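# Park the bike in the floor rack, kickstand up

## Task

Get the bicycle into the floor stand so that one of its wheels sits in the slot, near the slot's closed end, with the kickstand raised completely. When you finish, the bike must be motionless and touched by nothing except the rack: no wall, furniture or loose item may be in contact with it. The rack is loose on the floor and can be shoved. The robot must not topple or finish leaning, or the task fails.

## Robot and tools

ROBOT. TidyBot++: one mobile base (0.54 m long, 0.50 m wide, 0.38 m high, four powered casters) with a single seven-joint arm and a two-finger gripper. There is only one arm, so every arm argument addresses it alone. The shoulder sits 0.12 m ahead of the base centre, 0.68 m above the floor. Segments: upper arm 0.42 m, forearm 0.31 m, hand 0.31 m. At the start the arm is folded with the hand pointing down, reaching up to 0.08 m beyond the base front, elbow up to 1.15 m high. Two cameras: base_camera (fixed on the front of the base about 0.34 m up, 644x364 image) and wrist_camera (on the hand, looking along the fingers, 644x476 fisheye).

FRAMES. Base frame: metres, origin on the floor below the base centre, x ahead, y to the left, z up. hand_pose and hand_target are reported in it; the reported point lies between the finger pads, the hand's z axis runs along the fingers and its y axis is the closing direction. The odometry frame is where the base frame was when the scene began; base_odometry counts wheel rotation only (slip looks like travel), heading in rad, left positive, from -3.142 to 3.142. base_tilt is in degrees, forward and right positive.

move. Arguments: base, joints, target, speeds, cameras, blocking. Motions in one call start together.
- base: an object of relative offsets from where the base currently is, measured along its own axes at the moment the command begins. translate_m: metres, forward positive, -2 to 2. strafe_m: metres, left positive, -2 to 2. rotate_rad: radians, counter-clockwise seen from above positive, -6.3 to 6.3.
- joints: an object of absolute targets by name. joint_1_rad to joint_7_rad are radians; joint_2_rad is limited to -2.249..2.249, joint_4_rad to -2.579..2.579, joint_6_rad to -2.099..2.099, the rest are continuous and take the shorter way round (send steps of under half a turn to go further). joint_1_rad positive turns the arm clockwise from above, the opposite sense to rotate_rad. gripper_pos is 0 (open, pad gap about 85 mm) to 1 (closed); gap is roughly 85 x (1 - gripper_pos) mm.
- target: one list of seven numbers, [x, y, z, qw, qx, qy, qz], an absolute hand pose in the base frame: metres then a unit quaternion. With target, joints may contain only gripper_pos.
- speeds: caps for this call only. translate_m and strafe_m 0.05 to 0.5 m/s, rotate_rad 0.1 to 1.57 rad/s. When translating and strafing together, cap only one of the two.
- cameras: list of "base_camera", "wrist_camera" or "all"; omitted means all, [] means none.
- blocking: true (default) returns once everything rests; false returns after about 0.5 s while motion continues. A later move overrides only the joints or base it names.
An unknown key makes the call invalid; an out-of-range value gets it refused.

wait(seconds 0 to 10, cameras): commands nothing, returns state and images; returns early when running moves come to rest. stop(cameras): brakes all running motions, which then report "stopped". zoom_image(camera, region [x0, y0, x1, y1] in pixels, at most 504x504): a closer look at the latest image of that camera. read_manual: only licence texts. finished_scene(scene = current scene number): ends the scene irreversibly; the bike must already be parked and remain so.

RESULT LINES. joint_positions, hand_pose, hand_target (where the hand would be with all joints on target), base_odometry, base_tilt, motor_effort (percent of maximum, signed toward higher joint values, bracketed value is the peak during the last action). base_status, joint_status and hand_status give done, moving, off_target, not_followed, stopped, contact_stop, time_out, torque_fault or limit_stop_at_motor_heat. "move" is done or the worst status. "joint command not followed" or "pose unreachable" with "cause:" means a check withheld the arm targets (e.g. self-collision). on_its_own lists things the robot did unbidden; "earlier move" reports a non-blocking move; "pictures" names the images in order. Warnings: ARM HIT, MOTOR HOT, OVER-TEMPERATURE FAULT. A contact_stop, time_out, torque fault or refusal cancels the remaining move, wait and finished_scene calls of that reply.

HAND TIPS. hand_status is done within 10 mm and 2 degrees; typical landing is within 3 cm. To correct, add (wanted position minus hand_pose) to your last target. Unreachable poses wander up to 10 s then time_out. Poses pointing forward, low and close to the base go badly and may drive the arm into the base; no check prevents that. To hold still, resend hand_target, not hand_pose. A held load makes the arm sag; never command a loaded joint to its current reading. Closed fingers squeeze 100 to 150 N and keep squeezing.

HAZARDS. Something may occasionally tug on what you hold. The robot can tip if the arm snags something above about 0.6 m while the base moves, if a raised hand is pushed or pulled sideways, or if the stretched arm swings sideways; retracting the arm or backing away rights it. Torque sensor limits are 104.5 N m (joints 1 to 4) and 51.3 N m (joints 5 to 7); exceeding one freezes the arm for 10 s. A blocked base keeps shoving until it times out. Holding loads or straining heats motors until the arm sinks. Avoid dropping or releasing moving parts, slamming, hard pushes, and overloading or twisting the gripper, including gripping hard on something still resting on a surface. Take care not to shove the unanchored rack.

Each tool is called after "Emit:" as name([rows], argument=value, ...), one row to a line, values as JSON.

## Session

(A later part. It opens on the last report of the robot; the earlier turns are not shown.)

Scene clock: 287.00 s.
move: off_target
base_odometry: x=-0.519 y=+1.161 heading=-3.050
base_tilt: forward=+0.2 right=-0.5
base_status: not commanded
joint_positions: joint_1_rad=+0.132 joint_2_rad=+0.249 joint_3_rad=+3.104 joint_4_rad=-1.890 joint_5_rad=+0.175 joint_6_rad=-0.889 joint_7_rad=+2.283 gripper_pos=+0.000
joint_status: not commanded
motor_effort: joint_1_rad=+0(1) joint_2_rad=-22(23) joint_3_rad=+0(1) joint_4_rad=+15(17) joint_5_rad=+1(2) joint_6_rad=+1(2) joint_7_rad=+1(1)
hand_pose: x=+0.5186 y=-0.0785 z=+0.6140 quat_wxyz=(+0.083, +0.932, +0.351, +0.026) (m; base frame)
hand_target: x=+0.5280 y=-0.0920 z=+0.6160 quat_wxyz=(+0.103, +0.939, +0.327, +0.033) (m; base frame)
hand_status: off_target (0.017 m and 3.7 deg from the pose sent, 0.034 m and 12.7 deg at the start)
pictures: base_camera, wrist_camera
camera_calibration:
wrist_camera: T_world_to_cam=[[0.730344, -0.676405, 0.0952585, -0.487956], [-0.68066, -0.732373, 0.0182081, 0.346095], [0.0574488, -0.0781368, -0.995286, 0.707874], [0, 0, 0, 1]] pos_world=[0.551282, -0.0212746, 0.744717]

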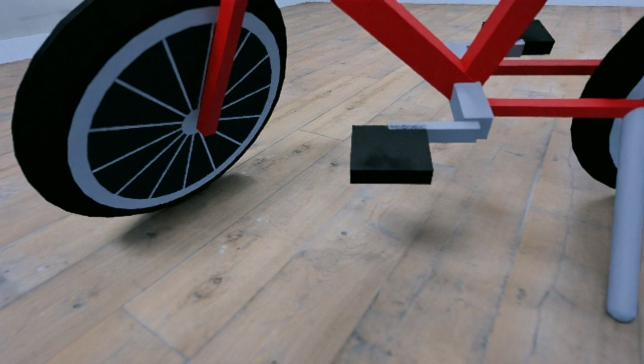

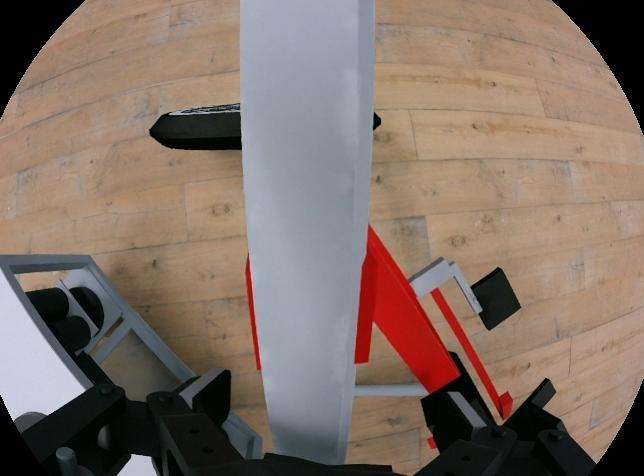

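Emit:
move(target=[0.520, -0.086, 0.616, 0.103, 0.9385, 0.327, 0.033], cameras=["wrist_camera"])

Emit:
move(joints={"gripper_pos": 1.0})

Scene clock: 288.10 s.
move: off_target
base_odometry: x=-0.519 y=+1.161 heading=-3.050
base_tilt: forward=+0.2 right=-0.5
base_status: not commanded
joint_positions: joint_1_rad=+0.116 joint_2_rad=+0.245 joint_3_rad=+3.106 joint_4_rad=-1.897 joint_5_rad=+0.178 joint_6_rad=-0.889 joint_7_rad=+2.269 gripper_pos=+0.000
joint_status: not commanded
motor_effort: joint_1_rad=+1(1) joint_2_rad=-22(23) joint_3_rad=+0(1) joint_4_rad=+14(17) joint_5_rad=+2(3) joint_6_rad=+1(1) joint_7_rad=+1(1)
hand_pose: x=+0.5165 y=-0.0735 z=+0.6133 quat_wxyz=(+0.084, +0.932, +0.351, +0.025) (m; base frame)
hand_target: x=+0.5200 y=-0.0860 z=+0.6160 quat_wxyz=(+0.103, +0.939, +0.327, +0.033) (m; base frame)
hand_status: off_target (0.013 m and 3.8 deg from the pose sent, 0.008 m and 3.7 deg at the start)
pictures: wrist_camera
camera_calibration:
wrist_camera: T_world_to_cam=[[0.731401, -0.675315, 0.094881, -0.483184], [-0.679676, -0.733221, 0.0206616, 0.346306], [0.0556157, -0.0796003, -0.995274, 0.708594], [0, 0, 0, 1]] pos_world=[0.549368, -0.0159782, 0.743935]

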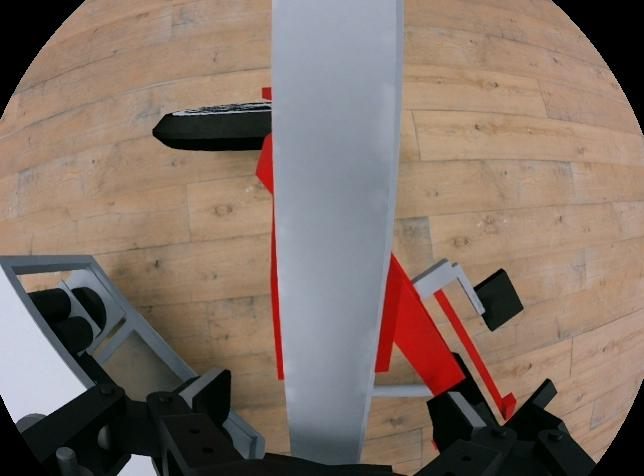

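Scene clock: 289.23 s.
move: off_target
base_odometry: x=-0.519 y=+1.162 heading=-3.050
base_tilt: forward=+0.2 right=-0.5
base_status: not commanded
joint_positions: joint_1_rad=+0.108 joint_2_rad=+0.244 joint_3_rad=+3.110 joint_4_rad=-1.900 joint_5_rad=+0.186 joint_6_rad=-0.887 joint_7_rad=+2.255 gripper_pos=+0.789
joint_status: gripper_pos off_target (ended at +0.789, target +1.000)
motor_effort: joint_1_rad=+1(5) joint_2_rad=-22(25) joint_3_rad=+0(5) joint_4_rad=+15(19) joint_5_rad=+2(8) joint_6_rad=+0(5) joint_7_rad=+2(9)
hand_pose: x=+0.5163 y=-0.0736 z=+0.6133 quat_wxyz=(+0.087, +0.933, +0.349, +0.025) (m; base frame)
hand_target: x=+0.5200 y=-0.0860 z=+0.6160 quat_wxyz=(+0.103, +0.939, +0.327, +0.033) (m; base frame)
hand_status: not commanded
pictures: base_camera, wrist_camera
camera_calibration:
wrist_camera: T_world_to_cam=[[0.727564, -0.678671, 0.100279, -0.48472], [-0.683633, -0.729457, 0.0231926, 0.34689], [0.0574089, -0.085428, -0.994689, 0.706877], [0, 0, 0, 1]] pos_world=[0.549229, -0.0155371, 0.743684]

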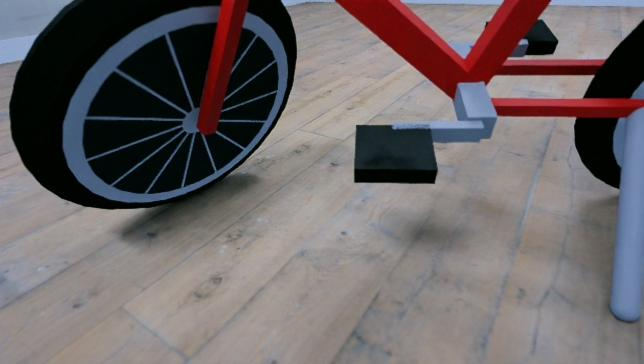

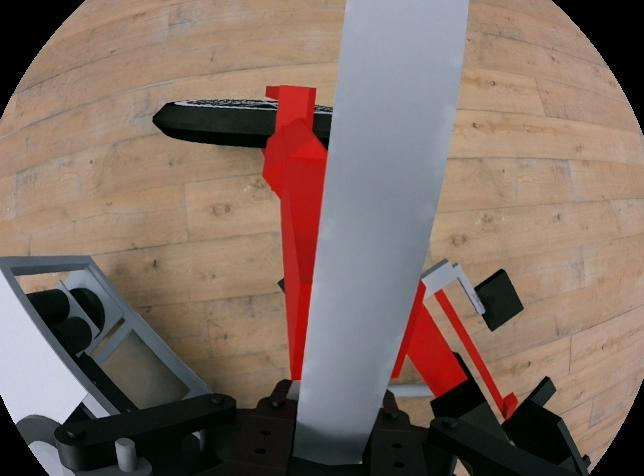

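Emit:
move(target=[0.565, -0.062, 0.655, 0.02, 0.980, 0.199, 0.0])

Scene clock: 294.83 s.
move: off_target
base_odometry: x=-0.519 y=+1.162 heading=-3.050
base_tilt: forward=+0.2 right=-0.5
base_status: not commanded
joint_positions: joint_1_rad=+0.142 joint_2_rad=+0.401 joint_3_rad=+3.129 joint_4_rad=-1.617 joint_5_rad=+0.114 joint_6_rad=-1.171 joint_7_rad=+2.137 gripper_pos=+0.790
joint_status: not commanded
motor_effort: joint_1_rad=-3(5) joint_2_rad=-34(36) joint_3_rad=-3(5) joint_4_rad=+25(25) joint_5_rad=-3(4) joint_6_rad=+3(4) joint_7_rad=+1(2)
hand_pose: x=+0.5449 y=-0.0873 z=+0.6238 quat_wxyz=(+0.038, +0.970, +0.238, -0.039) (m; base frame)
hand_target: x=+0.5650 y=-0.0620 z=+0.6550 quat_wxyz=(+0.020, +0.980, +0.199, +0.000) (m; base frame)
hand_status: off_target (0.045 m and 6.8 deg from the pose sent, 0.065 m and 19.8 deg at the start)
pictures: base_camera, wrist_camera
camera_calibration:
wrist_camera: T_world_to_cam=[[0.547793, -0.836044, -0.0308651, -0.349852], [-0.831552, -0.54816, 0.0896761, 0.411151], [-0.0918922, -0.023458, -0.995493, 0.801744], [0, 0, 0, 1]] pos_world=[0.607214, -0.0483079, 0.750461]

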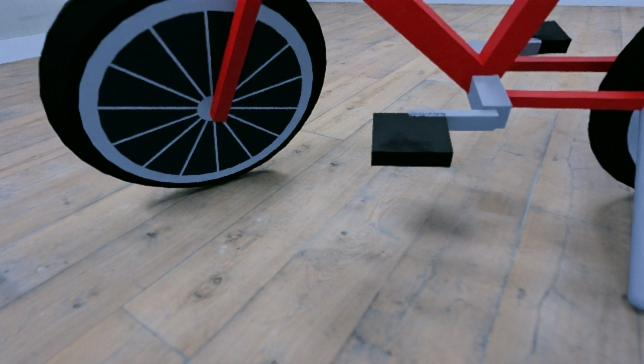

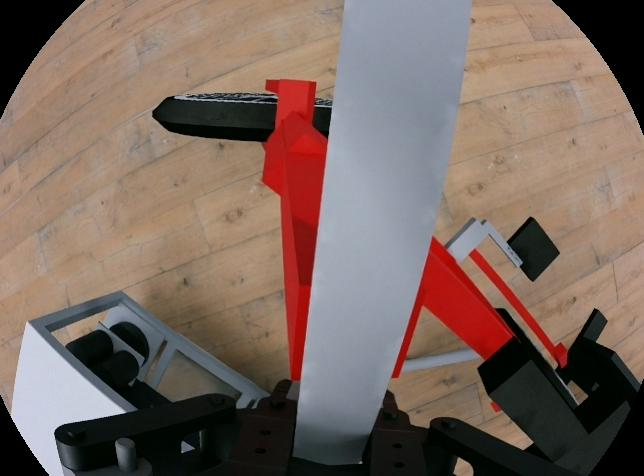

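Emit:
move(target=[0.615, -0.035, 0.675, -0.05, 0.995, 0.09, 0.0])

Scene clock: 297.43 s.
move: off_target
base_odometry: x=-0.519 y=+1.162 heading=-3.050
base_tilt: forward=+0.2 right=-0.5
base_status: not commanded
joint_positions: joint_1_rad=+0.146 joint_2_rad=+0.526 joint_3_rad=+3.129 joint_4_rad=-1.351 joint_5_rad=+0.000 joint_6_rad=-1.318 joint_7_rad=+1.962 gripper_pos=+0.793
joint_status: not commanded
motor_effort: joint_1_rad=+0(3) joint_2_rad=-41(42) joint_3_rad=-4(4) joint_4_rad=+22(27) joint_5_rad=-8(8) joint_6_rad=+0(6) joint_7_rad=+2(2)
hand_pose: x=+0.6089 y=-0.0649 z=+0.6400 quat_wxyz=(-0.010, +0.991, +0.128, -0.025) (m; base frame)
hand_target: x=+0.6150 y=-0.0350 z=+0.6750 quat_wxyz=(-0.050, +0.995, +0.090, +0.000) (m; base frame)
hand_status: off_target (0.046 m and 7.0 deg from the pose sent, 0.101 m and 20.5 deg at the start)
pictures: base_camera, wrist_camera
camera_calibration:
wrist_camera: T_world_to_cam=[[0.347074, -0.931654, -0.107518, -0.200622], [-0.935201, -0.352407, 0.0347664, 0.586121], [-0.0702803, 0.0884843, -0.993595, 0.817146], [0, 0, 0, 1]] pos_world=[0.6752, -0.0526613, 0.769964]

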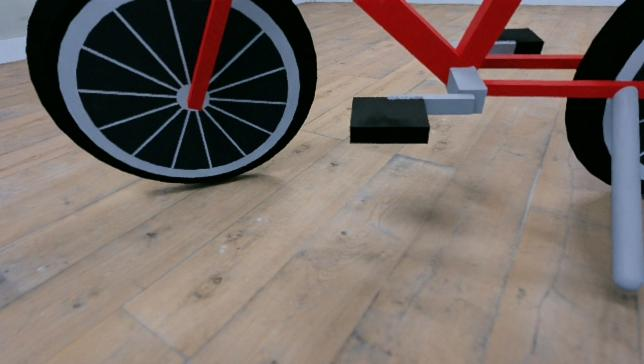

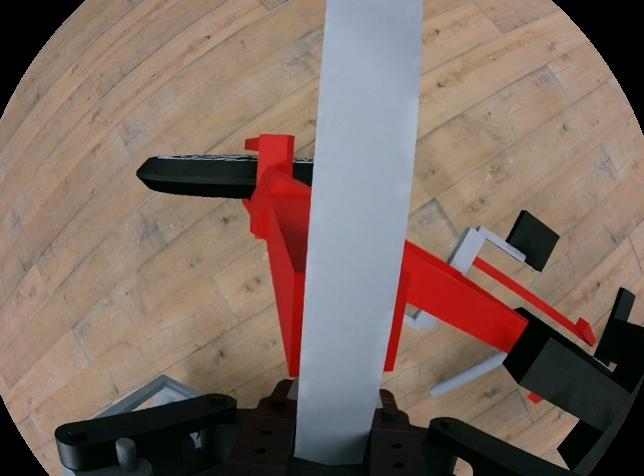

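Emit:
move(target=[0.637, -0.02, 0.685, -0.07, 0.996, -0.04, 0.0])

Scene clock: 299.17 s.
move: off_target
base_odometry: x=-0.519 y=+1.162 heading=-3.050
base_tilt: forward=+0.2 right=-0.5
base_status: not commanded
joint_positions: joint_1_rad=+0.131 joint_2_rad=+0.564 joint_3_rad=+3.141 joint_4_rad=-1.273 joint_5_rad=-0.066 joint_6_rad=-1.392 joint_7_rad=+1.711 gripper_pos=+0.794
joint_status: not commanded
motor_effort: joint_1_rad=+0(2) joint_2_rad=-42(43) joint_3_rad=-2(4) joint_4_rad=+24(26) joint_5_rad=-6(9) joint_6_rad=+3(5) joint_7_rad=+1(2)
hand_pose: x=+0.6189 y=-0.0438 z=+0.6452 quat_wxyz=(-0.038, +0.999, -0.003, -0.039) (m; base frame)
hand_target: x=+0.6370 y=-0.0200 z=+0.6850 quat_wxyz=(-0.070, +0.997, -0.040, +0.000) (m; base frame)
hand_status: off_target (0.050 m and 7.2 deg from the pose sent, 0.070 m and 20.7 deg at the start)
pictures: base_camera, wrist_camera
camera_calibration:
wrist_camera: T_world_to_cam=[[0.0892762, -0.983119, -0.159707, 0.00714979], [-0.99321, -0.0998814, 0.0596422, 0.633693], [-0.0745871, 0.153298, -0.985361, 0.821376], [0, 0, 0, 1]] pos_world=[0.690016, -0.0555917, 0.772699]

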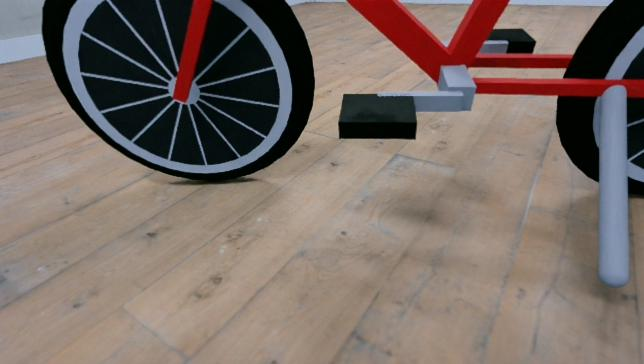

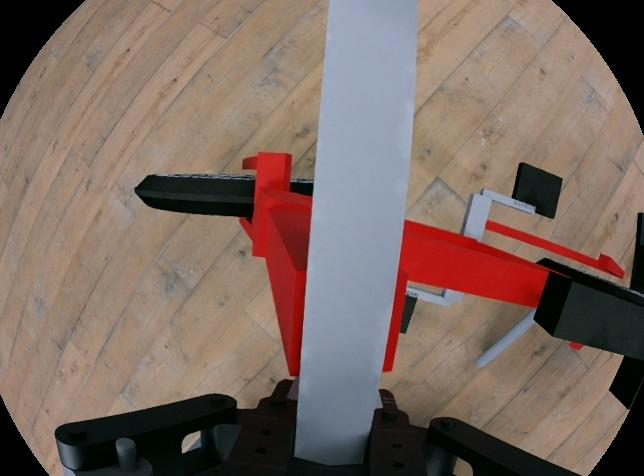

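Emit:
move(target=[0.637, -0.02, 0.68, -0.07, 0.997, 0.021, 0.0], base={"strafe_m": 0.15, "translate_m": 0.03}, speeds={"strafe_m": 0.1})

Scene clock: 308.10 s.
move: off_target
base_odometry: x=-0.535 y=+1.009 heading=-3.050
base_tilt: forward=+0.2 right=-0.5
base_status: done
joint_positions: joint_1_rad=+0.127 joint_2_rad=+0.565 joint_3_rad=+3.142 joint_4_rad=-1.262 joint_5_rad=-0.070 joint_6_rad=-1.392 joint_7_rad=+1.751 gripper_pos=+0.795
joint_status: not commanded
motor_effort: joint_1_rad=+0(5) joint_2_rad=-40(43) joint_3_rad=-4(7) joint_4_rad=+23(25) joint_5_rad=-10(13) joint_6_rad=+2(5) joint_7_rad=+1(2)
hand_pose: x=+0.6232 y=-0.0418 z=+0.6478 quat_wxyz=(-0.039, +0.998, +0.019, -0.033) (m; base frame)
hand_target: x=+0.6370 y=-0.0200 z=+0.6800 quat_wxyz=(-0.070, +0.997, +0.021, +0.000) (m; base frame)
hand_status: off_target (0.041 m and 5.2 deg from the pose sent, 0.046 m and 6.3 deg at the start)
pictures: base_camera, wrist_camera
camera_calibration:
wrist_camera: T_world_to_cam=[[0.132593, -0.977781, -0.162366, -0.01597], [-0.988785, -0.141846, 0.0467366, 0.641778], [-0.0687292, 0.154348, -0.985623, 0.820487], [0, 0, 0, 1]] pos_world=[0.693089, -0.0512223, 0.776103]

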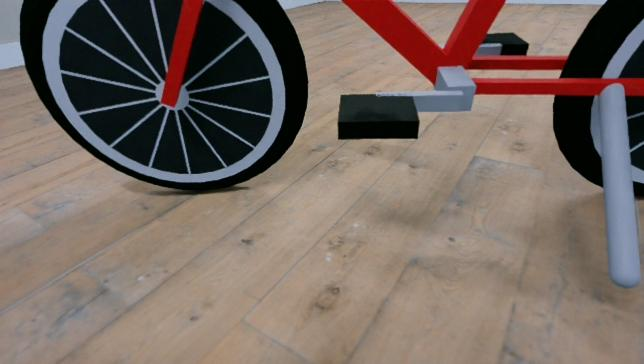

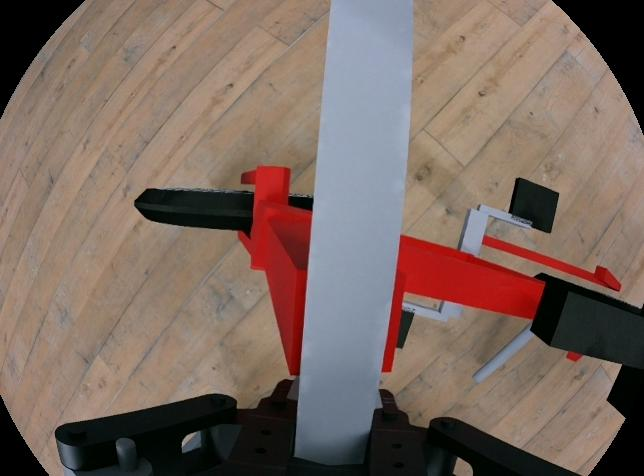

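Emit:
move(target=[0.650, -0.02, 0.68, -0.07, 0.996, 0.065, 0.0], base={"strafe_m": 0.16, "translate_m": 0.02}, speeds={"strafe_m": 0.1})

Scene clock: 311.83 s.
move: off_target
base_odometry: x=-0.541 y=+0.848 heading=-3.050
base_tilt: forward=+0.2 right=-0.5
base_status: done
joint_positions: joint_1_rad=+0.131 joint_2_rad=+0.601 joint_3_rad=+3.129 joint_4_rad=-1.190 joint_5_rad=-0.071 joint_6_rad=-1.417 joint_7_rad=+1.775 gripper_pos=+0.795
joint_status: not commanded
motor_effort: joint_1_rad=+1(6) joint_2_rad=-40(43) joint_3_rad=-4(7) joint_4_rad=+21(25) joint_5_rad=-11(13) joint_6_rad=+2(4) joint_7_rad=+0(2)
hand_pose: x=+0.6423 y=-0.0397 z=+0.6505 quat_wxyz=(-0.043, +0.998, +0.035, -0.026) (m; base frame)
hand_target: x=+0.6500 y=-0.0200 z=+0.6800 quat_wxyz=(-0.070, +0.995, +0.065, +0.000) (m; base frame)
hand_status: off_target (0.036 m and 5.5 deg from the pose sent, 0.047 m and 7.4 deg at the start)
pictures: base_camera, wrist_camera
camera_calibration:
wrist_camera: T_world_to_cam=[[0.1662, -0.971446, -0.169322, -0.0327588], [-0.984315, -0.173741, 0.0306392, 0.667188], [-0.0591825, 0.161574, -0.985084, 0.817935], [0, 0, 0, 1]] pos_world=[0.710575, -0.0480617, 0.779746]

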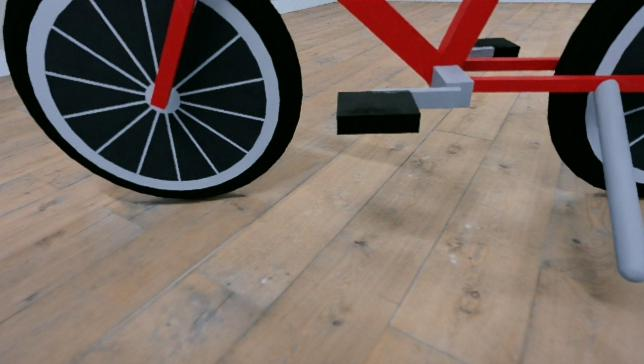

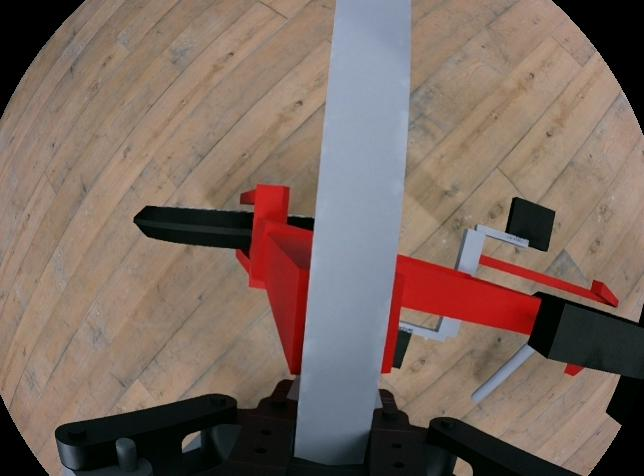

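Emit:
move(target=[0.660, 0.08, 0.68, -0.07, 0.997, -0.036, 0.0], base={"strafe_m": -0.12}, speeds={"strafe_m": 0.2})

Emit:
move(target=[0.660, 0.20, 0.68, -0.07, 0.997, -0.036, 0.0], base={"strafe_m": -0.14}, speeds={"strafe_m": 0.2})

Scene clock: 316.07 s.
move: off_target
base_odometry: x=-0.552 y=+0.967 heading=-3.050
base_tilt: forward=+0.2 right=-0.5
base_status: done
joint_positions: joint_1_rad=-0.055 joint_2_rad=+0.607 joint_3_rad=+3.129 joint_4_rad=-1.178 joint_5_rad=-0.085 joint_6_rad=-1.417 joint_7_rad=+1.525 gripper_pos=+0.795
joint_status: not commanded
motor_effort: joint_1_rad=+2(4) joint_2_rad=-39(43) joint_3_rad=-1(5) joint_4_rad=+21(23) joint_5_rad=-5(10) joint_6_rad=+4(4) joint_7_rad=+0(2)
hand_pose: x=+0.6448 y=+0.0622 z=+0.6514 quat_wxyz=(-0.044, +0.999, +0.002, -0.032) (m; base frame)
hand_target: x=+0.6600 y=+0.0800 z=+0.6800 quat_wxyz=(-0.070, +0.997, -0.036, +0.000) (m; base frame)
hand_status: off_target (0.037 m and 6.5 deg from the pose sent, 0.125 m and 9.2 deg at the start)
pictures: base_camera, wrist_camera
camera_calibration:
wrist_camera: T_world_to_cam=[[0.0994791, -0.980526, -0.169333, 0.109564], [-0.993055, -0.108575, 0.0453074, 0.679383], [-0.0628103, 0.16365, -0.984517, 0.804384], [0, 0, 0, 1]] pos_world=[0.714289, 0.0495567, 0.779702]

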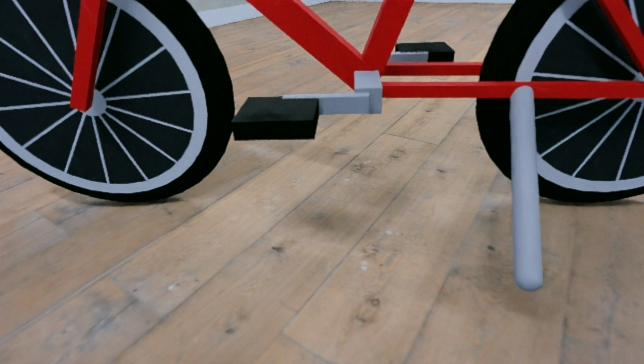

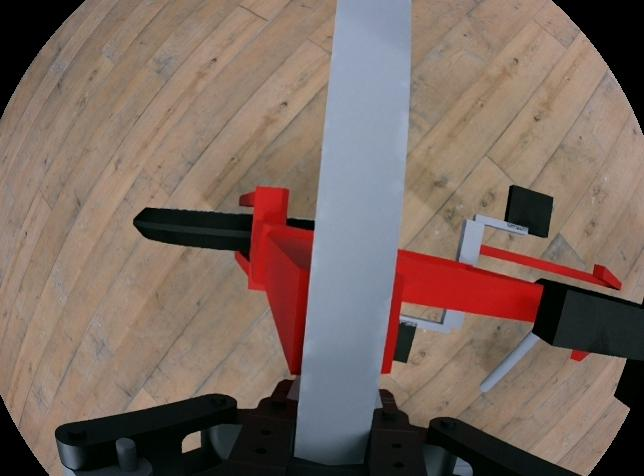

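Scene clock: 317.60 s.
move: off_target
base_odometry: x=-0.565 y=+1.107 heading=-3.050
base_tilt: forward=+0.2 right=-0.5
base_status: done
joint_positions: joint_1_rad=-0.265 joint_2_rad=+0.663 joint_3_rad=+3.129 joint_4_rad=-1.075 joint_5_rad=-0.088 joint_6_rad=-1.422 joint_7_rad=+1.299 gripper_pos=+0.795
joint_status: not commanded
motor_effort: joint_1_rad=+2(5) joint_2_rad=-42(44) joint_3_rad=-1(4) joint_4_rad=+20(23) joint_5_rad=-3(7) joint_6_rad=+1(4) joint_7_rad=+1(1)
hand_pose: x=+0.6535 y=+0.1804 z=+0.6517 quat_wxyz=(-0.043, +0.999, -0.005, -0.021) (m; base frame)
hand_target: x=+0.6600 y=+0.2000 z=+0.6800 quat_wxyz=(-0.070, +0.997, -0.036, +0.000) (m; base frame)
hand_status: off_target (0.035 m and 5.3 deg from the pose sent, 0.142 m and 6.5 deg at the start)
pictures: base_camera, wrist_camera
camera_calibration:
wrist_camera: T_world_to_cam=[[0.0875693, -0.982167, -0.166373, 0.230753], [-0.995376, -0.0928889, 0.0244516, 0.713132], [-0.0394697, 0.163462, -0.98576, 0.771494], [0, 0, 0, 1]] pos_world=[0.720079, 0.16677, 0.781461]

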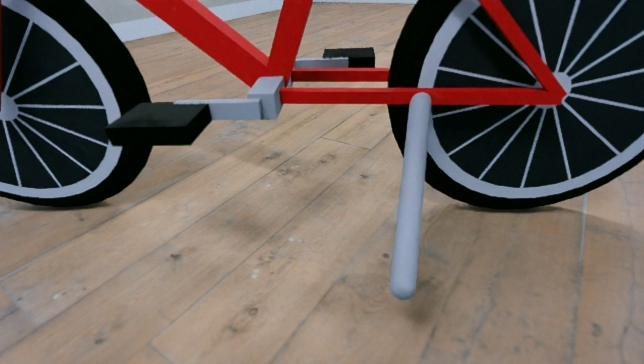

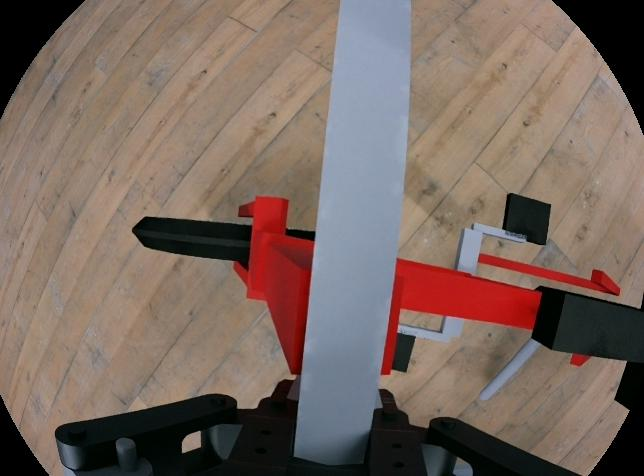

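Emit:
move(target=[0.660, 0.20, 0.68, -0.07, 0.992, -0.104, 0.0], cameras=[])

Emit:
move(base={"strafe_m": -0.2, "translate_m": 0.0}, speeds={"strafe_m": 0.12})

Scene clock: 320.67 s.
move: off_target
base_odometry: x=-0.565 y=+1.107 heading=-3.050
base_tilt: forward=+0.2 right=-0.5
base_status: not commanded
joint_positions: joint_1_rad=-0.280 joint_2_rad=+0.661 joint_3_rad=+3.136 joint_4_rad=-1.074 joint_5_rad=-0.099 joint_6_rad=-1.422 joint_7_rad=+1.161 gripper_pos=+0.795
joint_status: not commanded
motor_effort: joint_1_rad=+1(2) joint_2_rad=-40(42) joint_3_rad=+0(2) joint_4_rad=+20(22) joint_5_rad=-1(3) joint_6_rad=+2(4) joint_7_rad=+0(1)
hand_pose: x=+0.6510 y=+0.1889 z=+0.6529 quat_wxyz=(-0.045, +0.996, -0.070, -0.025) (m; base frame)
hand_target: x=+0.6600 y=+0.2000 z=+0.6800 quat_wxyz=(-0.070, +0.992, -0.104, +0.000) (m; base frame)
hand_status: off_target (0.031 m and 5.6 deg from the pose sent, 0.035 m and 12.0 deg at the start)
pictures: none
No camera images: "cameras" was empty.

Scene clock: 323.17 s.
move: done
base_odometry: x=-0.583 y=+1.306 heading=-3.050
base_tilt: forward=+0.2 right=-0.5
base_status: done
joint_positions: joint_1_rad=-0.281 joint_2_rad=+0.660 joint_3_rad=+3.139 joint_4_rad=-1.074 joint_5_rad=-0.101 joint_6_rad=-1.423 joint_7_rad=+1.160 gripper_pos=+0.795
joint_status: not commanded
motor_effort: joint_1_rad=+1(7) joint_2_rad=-41(44) joint_3_rad=-2(3) joint_4_rad=+19(22) joint_5_rad=-3(5) joint_6_rad=+0(9) joint_7_rad=+1(1)
hand_pose: x=+0.6511 y=+0.1883 z=+0.6535 quat_wxyz=(-0.045, +0.996, -0.072, -0.024) (m; base frame)
hand_target: x=+0.6600 y=+0.2000 z=+0.6800 quat_wxyz=(-0.070, +0.992, -0.104, +0.000) (m; base frame)
hand_status: not commanded
pictures: base_camera, wrist_camera
camera_calibration:
wrist_camera: T_world_to_cam=[[-0.0446465, -0.984879, -0.167391, 0.326307], [-0.998573, 0.0390788, 0.036411, 0.680874], [-0.029319, 0.168778, -0.985218, 0.763923], [0, 0, 0, 1]] pos_world=[0.716868, 0.165832, 0.78246]

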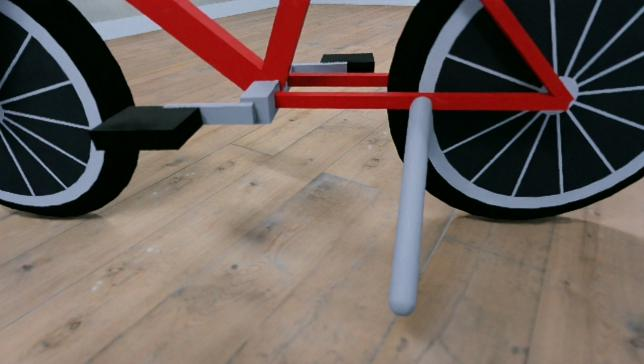

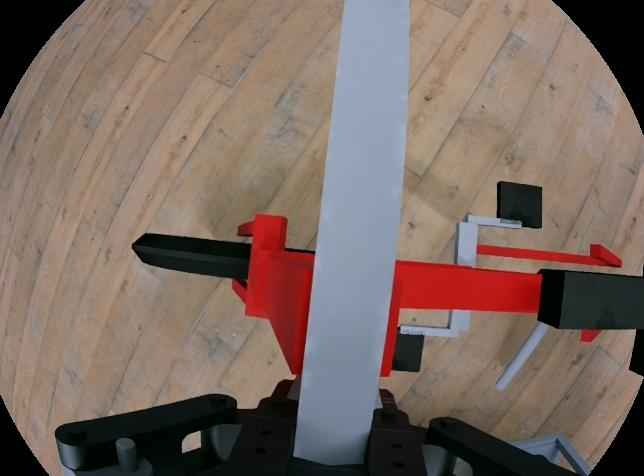

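Emit:
move(target=[0.635, 0.26, 0.68, -0.07, 0.992, -0.104, 0.0], base={"strafe_m": -0.06}, speeds={"strafe_m": 0.2}, cameras=[])

Emit:
move(target=[0.635, 0.33, 0.68, -0.07, 0.992, -0.104, 0.0], base={"strafe_m": -0.08}, speeds={"strafe_m": 0.2})

Scene clock: 325.83 s.
move: off_target
base_odometry: x=-0.589 y=+1.366 heading=-3.050
base_tilt: forward=+0.2 right=-0.5
base_status: done
joint_positions: joint_1_rad=-0.383 joint_2_rad=+0.660 joint_3_rad=+3.140 joint_4_rad=-1.075 joint_5_rad=-0.102 joint_6_rad=-1.415 joint_7_rad=+1.053 gripper_pos=+0.796
joint_status: not commanded
motor_effort: joint_1_rad=-1(2) joint_2_rad=-43(44) joint_3_rad=-2(4) joint_4_rad=+21(22) joint_5_rad=-3(7) joint_6_rad=+0(3) joint_7_rad=+1(1)
hand_pose: x=+0.6314 y=+0.2426 z=+0.6535 quat_wxyz=(-0.044, +0.996, -0.075, -0.026) (m; base frame)
hand_target: x=+0.6350 y=+0.2600 z=+0.6800 quat_wxyz=(-0.070, +0.992, -0.104, +0.000) (m; base frame)
hand_status: off_target (0.032 m and 5.4 deg from the pose sent, 0.078 m and 5.5 deg at the start)
pictures: none
No camera images: "cameras" was empty.

Scene clock: 326.97 s.
move: off_target
base_odometry: x=-0.596 y=+1.446 heading=-3.050
base_tilt: forward=+0.2 right=-0.5
base_status: done
joint_positions: joint_1_rad=-0.505 joint_2_rad=+0.724 joint_3_rad=+3.142 joint_4_rad=-0.956 joint_5_rad=-0.100 joint_6_rad=-1.446 joint_7_rad=+0.939 gripper_pos=+0.796
joint_status: not commanded
motor_effort: joint_1_rad=+1(3) joint_2_rad=-44(45) joint_3_rad=-2(3) joint_4_rad=+23(24) joint_5_rad=-6(8) joint_6_rad=+8(8) joint_7_rad=+1(1)
hand_pose: x=+0.6254 y=+0.3166 z=+0.6531 quat_wxyz=(-0.046, +0.996, -0.069, -0.020) (m; base frame)
hand_target: x=+0.6350 y=+0.3300 z=+0.6800 quat_wxyz=(-0.070, +0.992, -0.104, +0.000) (m; base frame)
hand_status: off_target (0.032 m and 5.4 deg from the pose sent, 0.091 m and 5.4 deg at the start)
pictures: base_camera, wrist_camera
camera_calibration:
wrist_camera: T_world_to_cam=[[-0.0386016, -0.984814, -0.169268, 0.448824], [-0.99904, 0.0345255, 0.0269592, 0.658079], [-0.0207057, 0.170146, -0.985201, 0.73528], [0, 0, 0, 1]] pos_world=[0.689997, 0.294182, 0.782629]

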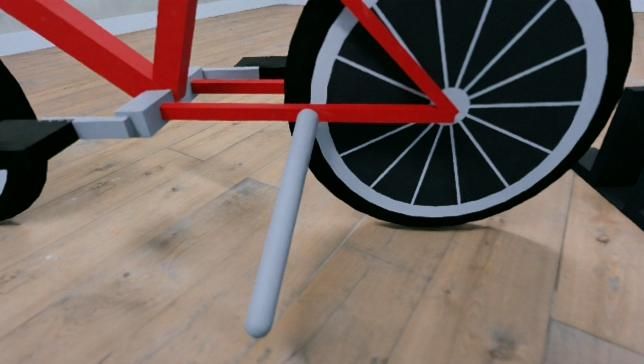

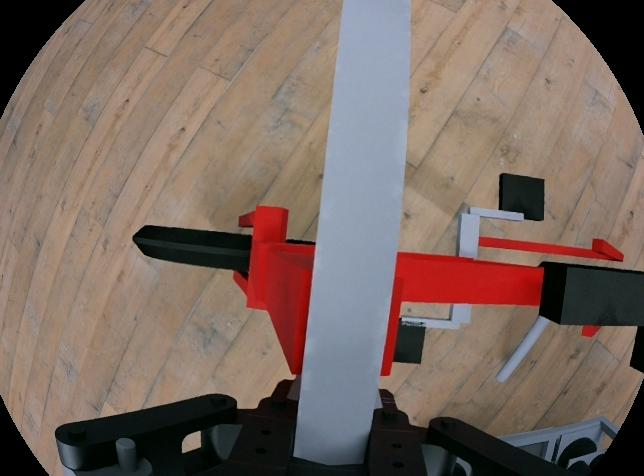

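Emit:
zoom_image(camera="base_camera", region=[444, 60, 644, 260])

Scaled by 2.520.

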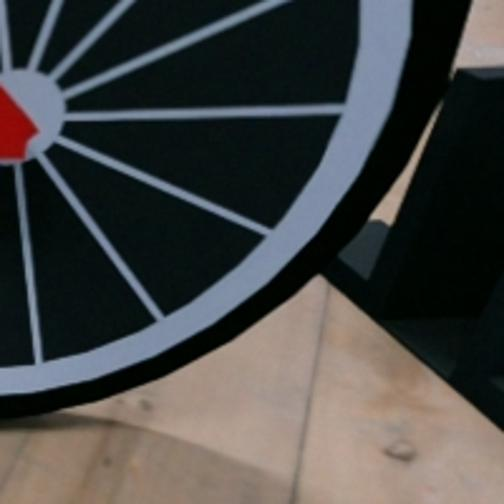

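Emit:
move(target=[0.635, 0.33, 0.68, -0.07, 0.995, 0.078, 0.0], cameras=[])

Emit:
move(base={"strafe_m": 0.2, "translate_m": -0.03}, speeds={"strafe_m": 0.12})

Scene clock: 331.50 s.
move: off_target
base_odometry: x=-0.596 y=+1.446 heading=-3.050
base_tilt: forward=+0.2 right=-0.5
base_status: not commanded
joint_positions: joint_1_rad=-0.481 joint_2_rad=+0.754 joint_3_rad=+3.125 joint_4_rad=-0.904 joint_5_rad=-0.076 joint_6_rad=-1.454 joint_7_rad=+1.166 gripper_pos=+0.796
joint_status: not commanded
motor_effort: joint_1_rad=+0(2) joint_2_rad=-46(47) joint_3_rad=-5(6) joint_4_rad=+23(24) joint_5_rad=-8(9) joint_6_rad=+4(8) joint_7_rad=+2(3)
hand_pose: x=+0.6443 y=+0.3114 z=+0.6512 quat_wxyz=(-0.046, +0.998, +0.040, -0.006) (m; base frame)
hand_target: x=+0.6350 y=+0.3300 z=+0.6800 quat_wxyz=(-0.070, +0.994, +0.078, +0.000) (m; base frame)
hand_status: off_target (0.036 m and 5.2 deg from the pose sent, 0.032 m and 17.3 deg at the start)
pictures: none
No camera images: "cameras" was empty.

Scene clock: 334.07 s.
move: done
base_odometry: x=-0.548 y=+1.249 heading=-3.050
base_tilt: forward=+0.2 right=-0.5
base_status: done
joint_positions: joint_1_rad=-0.484 joint_2_rad=+0.758 joint_3_rad=+3.121 joint_4_rad=-0.898 joint_5_rad=-0.075 joint_6_rad=-1.463 joint_7_rad=+1.166 gripper_pos=+0.796
joint_status: not commanded
motor_effort: joint_1_rad=+0(6) joint_2_rad=-45(48) joint_3_rad=-3(7) joint_4_rad=+21(23) joint_5_rad=-6(10) joint_6_rad=+2(5) joint_7_rad=+2(2)
hand_pose: x=+0.6421 y=+0.3135 z=+0.6506 quat_wxyz=(-0.045, +0.998, +0.043, -0.010) (m; base frame)
hand_target: x=+0.6350 y=+0.3300 z=+0.6800 quat_wxyz=(-0.070, +0.994, +0.078, +0.000) (m; base frame)
hand_status: not commanded
pictures: base_camera, wrist_camera
camera_calibration:
wrist_camera: T_world_to_cam=[[0.186184, -0.968089, -0.167745, 0.295446], [-0.982123, -0.188198, -0.00395417, 0.754041], [-0.0277413, 0.165483, -0.985822, 0.740017], [0, 0, 0, 1]] pos_world=[0.706083, 0.305467, 0.782067]

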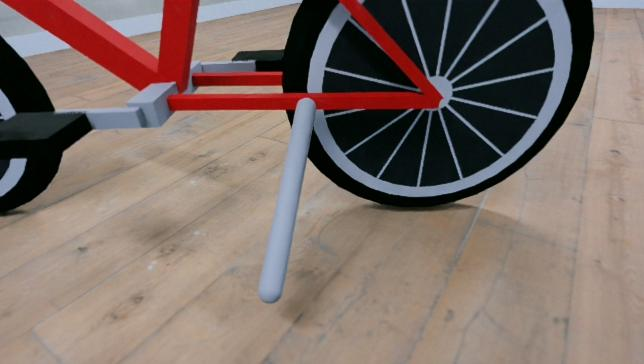

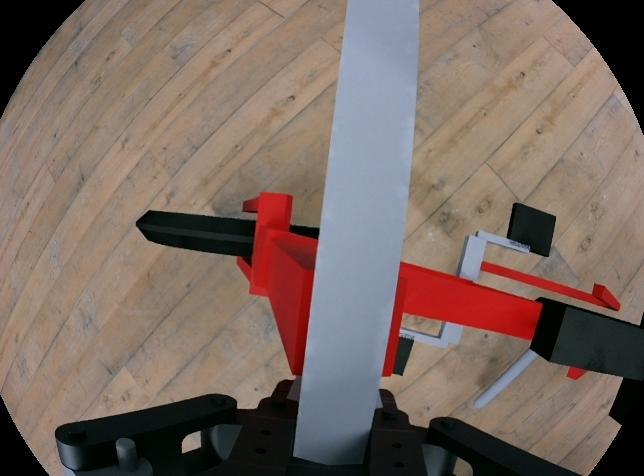

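Emit:
move(target=[0.635, 0.33, 0.68, -0.07, 0.990, -0.122, 0.0], cameras=[])

Emit:
move(base={"strafe_m": -0.2, "translate_m": 0.0}, speeds={"strafe_m": 0.12})

Scene clock: 337.47 s.
move: off_target
base_odometry: x=-0.548 y=+1.249 heading=-3.050
base_tilt: forward=+0.2 right=-0.6
base_status: not commanded
joint_positions: joint_1_rad=-0.516 joint_2_rad=+0.745 joint_3_rad=+3.140 joint_4_rad=-0.918 joint_5_rad=-0.104 joint_6_rad=-1.463 joint_7_rad=+0.888 gripper_pos=+0.796
joint_status: not commanded
motor_effort: joint_1_rad=+1(3) joint_2_rad=-45(46) joint_3_rad=-1(3) joint_4_rad=+19(22) joint_5_rad=+0(7) joint_6_rad=+1(5) joint_7_rad=+1(1)
hand_pose: x=+0.6268 y=+0.3274 z=+0.6524 quat_wxyz=(-0.048, +0.995, -0.088, -0.023) (m; base frame)
hand_target: x=+0.6350 y=+0.3300 z=+0.6800 quat_wxyz=(-0.070, +0.990, -0.122, +0.000) (m; base frame)
hand_status: off_target (0.029 m and 5.4 deg from the pose sent, 0.034 m and 19.2 deg at the start)
pictures: none
No camera images: "cameras" was empty.

Scene clock: 339.80 s.
move: done
base_odometry: x=-0.566 y=+1.449 heading=-3.050
base_tilt: forward=+0.2 right=-0.5
base_status: done
joint_positions: joint_1_rad=-0.520 joint_2_rad=+0.740 joint_3_rad=+3.146 joint_4_rad=-0.924 joint_5_rad=-0.106 joint_6_rad=-1.466 joint_7_rad=+0.888 gripper_pos=+0.796
joint_status: not commanded
motor_effort: joint_1_rad=+2(7) joint_2_rad=-44(49) joint_3_rad=-1(3) joint_4_rad=+22(25) joint_5_rad=-3(5) joint_6_rad=+5(12) joint_7_rad=+1(1)
hand_pose: x=+0.6243 y=+0.3262 z=+0.6539 quat_wxyz=(-0.046, +0.995, -0.088, -0.024) (m; base frame)
hand_target: x=+0.6350 y=+0.3300 z=+0.6800 quat_wxyz=(-0.070, +0.990, -0.122, +0.000) (m; base frame)
hand_status: not commanded
pictures: base_camera, wrist_camera
camera_calibration:
wrist_camera: T_world_to_cam=[[-0.0775395, -0.982732, -0.168007, 0.481217], [-0.996692, 0.0722941, 0.0371255, 0.636151], [-0.0243385, 0.17033, -0.985087, 0.736538], [0, 0, 0, 1]] pos_world=[0.689286, 0.301463, 0.782783]

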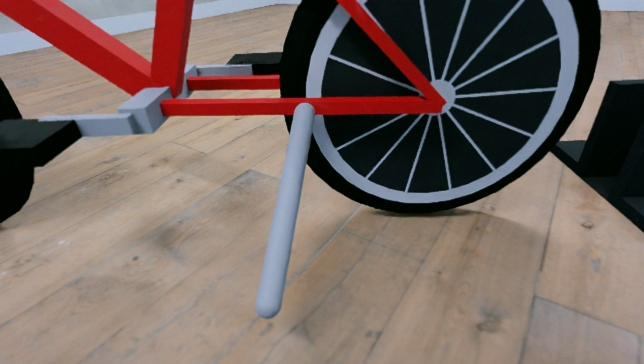

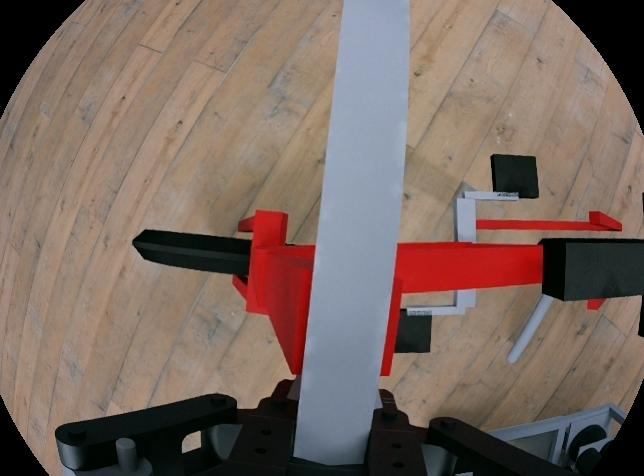

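Emit:
zoom_image(camera="base_camera", region=[394, 60, 644, 260])

Scaled by 2.016.

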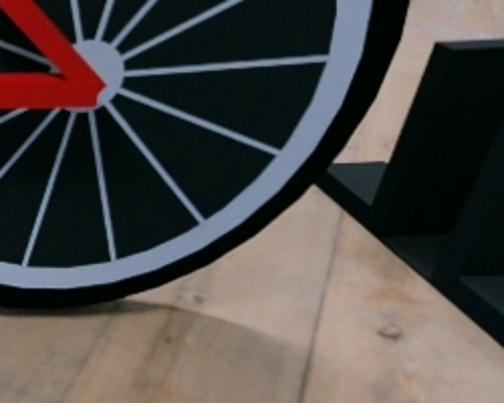

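Emit:
move(target=[0.635, 0.345, 0.68, -0.07, 0.970, -0.233, 0.0], cameras=[])

Emit:
move(base={"strafe_m": -0.13, "translate_m": -0.033}, speeds={"strafe_m": 0.12})

Scene clock: 345.07 s.
move: off_target
base_odometry: x=-0.566 y=+1.449 heading=-3.050
base_tilt: forward=+0.2 right=-0.5
base_status: not commanded
joint_positions: joint_1_rad=-0.570 joint_2_rad=+0.739 joint_3_rad=+3.173 joint_4_rad=-0.923 joint_5_rad=-0.132 joint_6_rad=-1.460 joint_7_rad=+0.654 gripper_pos=+0.796
joint_status: not commanded
motor_effort: joint_1_rad=+3(5) joint_2_rad=-43(45) joint_3_rad=+1(1) joint_4_rad=+22(23) joint_5_rad=-1(3) joint_6_rad=+6(10) joint_7_rad=+1(2)
hand_pose: x=+0.6125 y=+0.3490 z=+0.6545 quat_wxyz=(-0.047, +0.980, -0.190, -0.030) (m; base frame)
hand_target: x=+0.6350 y=+0.3450 z=+0.6800 quat_wxyz=(-0.070, +0.970, -0.233, +0.000) (m; base frame)
hand_status: off_target (0.034 m and 6.6 deg from the pose sent, 0.034 m and 17.3 deg at the start)
pictures: none
No camera images: "cameras" was empty.

Scene clock: 346.73 s.
move: done
base_odometry: x=-0.545 y=+1.582 heading=-3.050
base_tilt: forward=+0.2 right=-0.5
base_status: done
joint_positions: joint_1_rad=-0.584 joint_2_rad=+0.742 joint_3_rad=+3.174 joint_4_rad=-0.917 joint_5_rad=-0.136 joint_6_rad=-1.465 joint_7_rad=+0.653 gripper_pos=+0.796
joint_status: not commanded
motor_effort: joint_1_rad=+5(8) joint_2_rad=-44(47) joint_3_rad=+3(5) joint_4_rad=+22(26) joint_5_rad=+3(6) joint_6_rad=+7(13) joint_7_rad=+0(2)
hand_pose: x=+0.6074 y=+0.3569 z=+0.6545 quat_wxyz=(-0.048, +0.981, -0.184, -0.032) (m; base frame)
hand_target: x=+0.6350 y=+0.3450 z=+0.6800 quat_wxyz=(-0.070, +0.970, -0.233, +0.000) (m; base frame)
hand_status: not commanded
pictures: base_camera, wrist_camera
camera_calibration:
wrist_camera: T_world_to_cam=[[-0.268488, -0.948892, -0.165884, 0.612684], [-0.963161, 0.2617, 0.061921, 0.512866], [-0.0153444, 0.176398, -0.984199, 0.723293], [0, 0, 0, 1]] pos_world=[0.669569, 0.319567, 0.781742]

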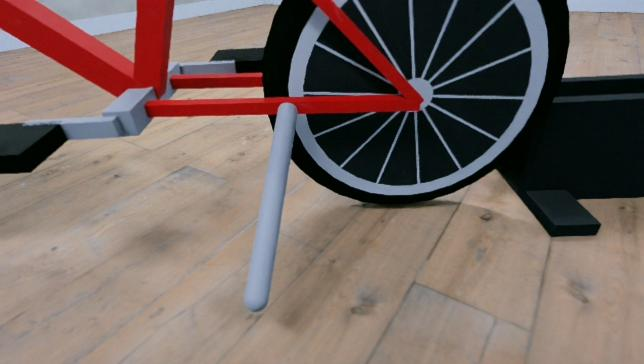

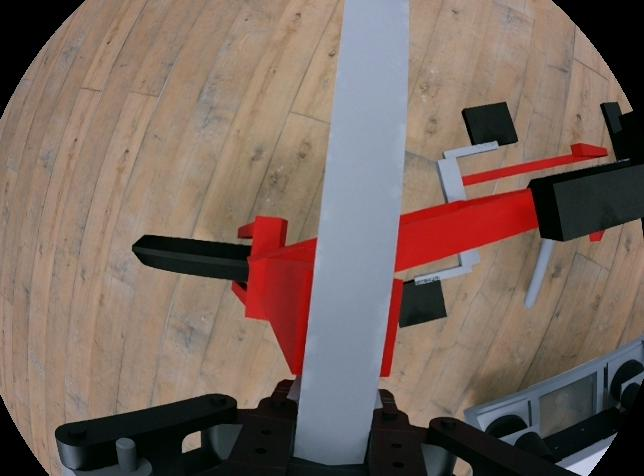

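Emit:
zoom_image(camera="base_camera", region=[364, 60, 644, 260])

Scaled by 1.800.

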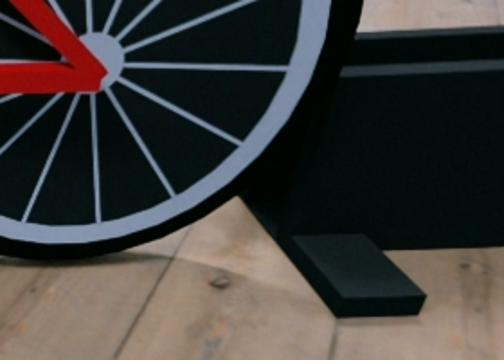

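Emit:
move(target=[0.635, 0.335, 0.68, -0.07, 0.975, 0.209, 0.0], cameras=["wrist_camera"])

Emit:
move(base={"strafe_m": -0.09, "translate_m": 0.018}, speeds={"strafe_m": 0.1})

Scene clock: 353.30 s.
move: off_target
base_odometry: x=-0.545 y=+1.581 heading=-3.050
base_tilt: forward=+0.2 right=-0.5
base_status: not commanded
joint_positions: joint_1_rad=-0.470 joint_2_rad=+0.789 joint_3_rad=+3.095 joint_4_rad=-0.843 joint_5_rad=-0.052 joint_6_rad=-1.465 joint_7_rad=+1.378 gripper_pos=+0.796
joint_status: not commanded
motor_effort: joint_1_rad=-1(6) joint_2_rad=-49(49) joint_3_rad=-6(6) joint_4_rad=+19(24) joint_5_rad=-8(10) joint_6_rad=-5(8) joint_7_rad=+3(3)
hand_pose: x=+0.6586 y=+0.3177 z=+0.6499 quat_wxyz=(-0.048, +0.987, +0.152, +0.007) (m; base frame)
hand_target: x=+0.6350 y=+0.3350 z=+0.6800 quat_wxyz=(-0.070, +0.975, +0.209, +0.000) (m; base frame)
hand_status: off_target (0.042 m and 7.2 deg from the pose sent, 0.043 m and 45.6 deg at the start)
pictures: wrist_camera
camera_calibration:
wrist_camera: T_world_to_cam=[[0.396113, -0.903324, -0.16462, 0.135491], [-0.91792, -0.394019, -0.0466124, 0.821792], [-0.0227571, 0.169571, -0.985255, 0.734142], [0, 0, 0, 1]] pos_world=[0.717376, 0.321704, 0.783928]

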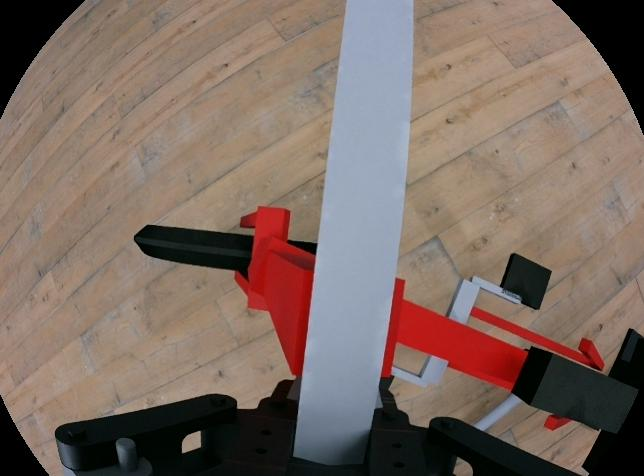

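Scene clock: 355.10 s.
move: done
base_odometry: x=-0.571 y=+1.670 heading=-3.050
base_tilt: forward=+0.2 right=-0.5
base_status: done
joint_positions: joint_1_rad=-0.453 joint_2_rad=+0.792 joint_3_rad=+3.080 joint_4_rad=-0.840 joint_5_rad=-0.048 joint_6_rad=-1.479 joint_7_rad=+1.386 gripper_pos=+0.796
joint_status: not commanded
motor_effort: joint_1_rad=-1(7) joint_2_rad=-47(51) joint_3_rad=-6(8) joint_4_rad=+19(21) joint_5_rad=-8(10) joint_6_rad=-3(8) joint_7_rad=+2(3)
hand_pose: x=+0.6579 y=+0.3119 z=+0.6496 quat_wxyz=(-0.049, +0.987, +0.153, +0.000) (m; base frame)
hand_target: x=+0.6350 y=+0.3350 z=+0.6800 quat_wxyz=(-0.070, +0.975, +0.209, +0.000) (m; base frame)
hand_status: not commanded
pictures: base_camera, wrist_camera
camera_calibration:
wrist_camera: T_world_to_cam=[[0.396676, -0.902106, -0.169862, 0.133133], [-0.917221, -0.396927, -0.0339643, 0.811126], [-0.0367834, 0.169274, -0.984882, 0.743913], [0, 0, 0, 1]] pos_world=[0.718536, 0.316133, 0.78283]

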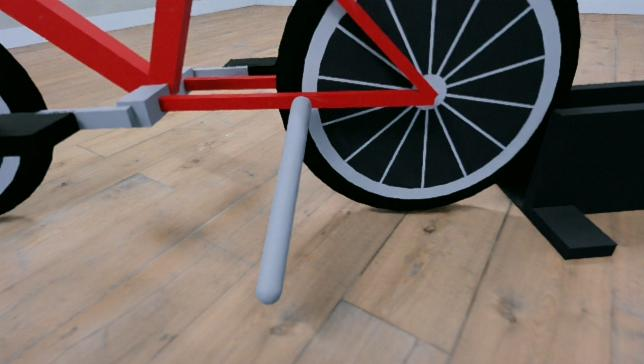

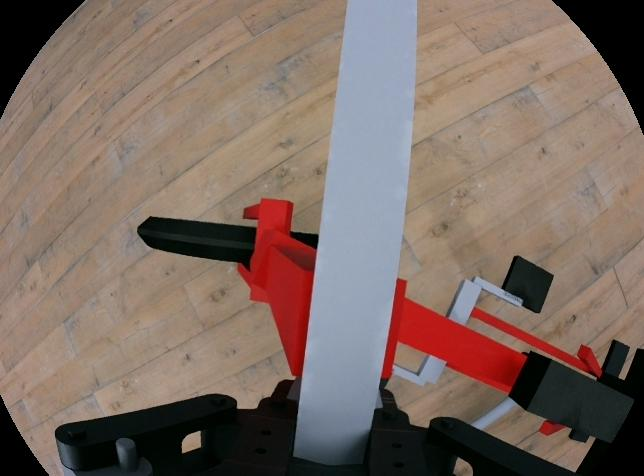

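Emit:
zoom_image(camera="base_camera", region=[454, 40, 644, 270])

Scaled by 2.191.

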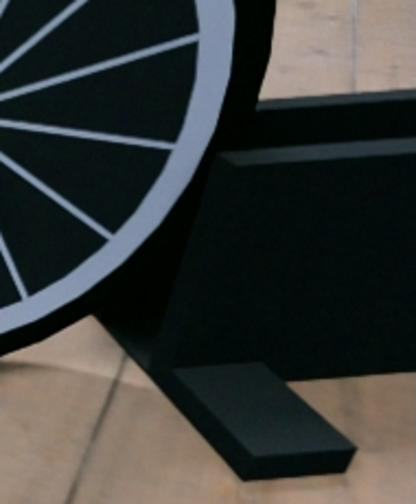

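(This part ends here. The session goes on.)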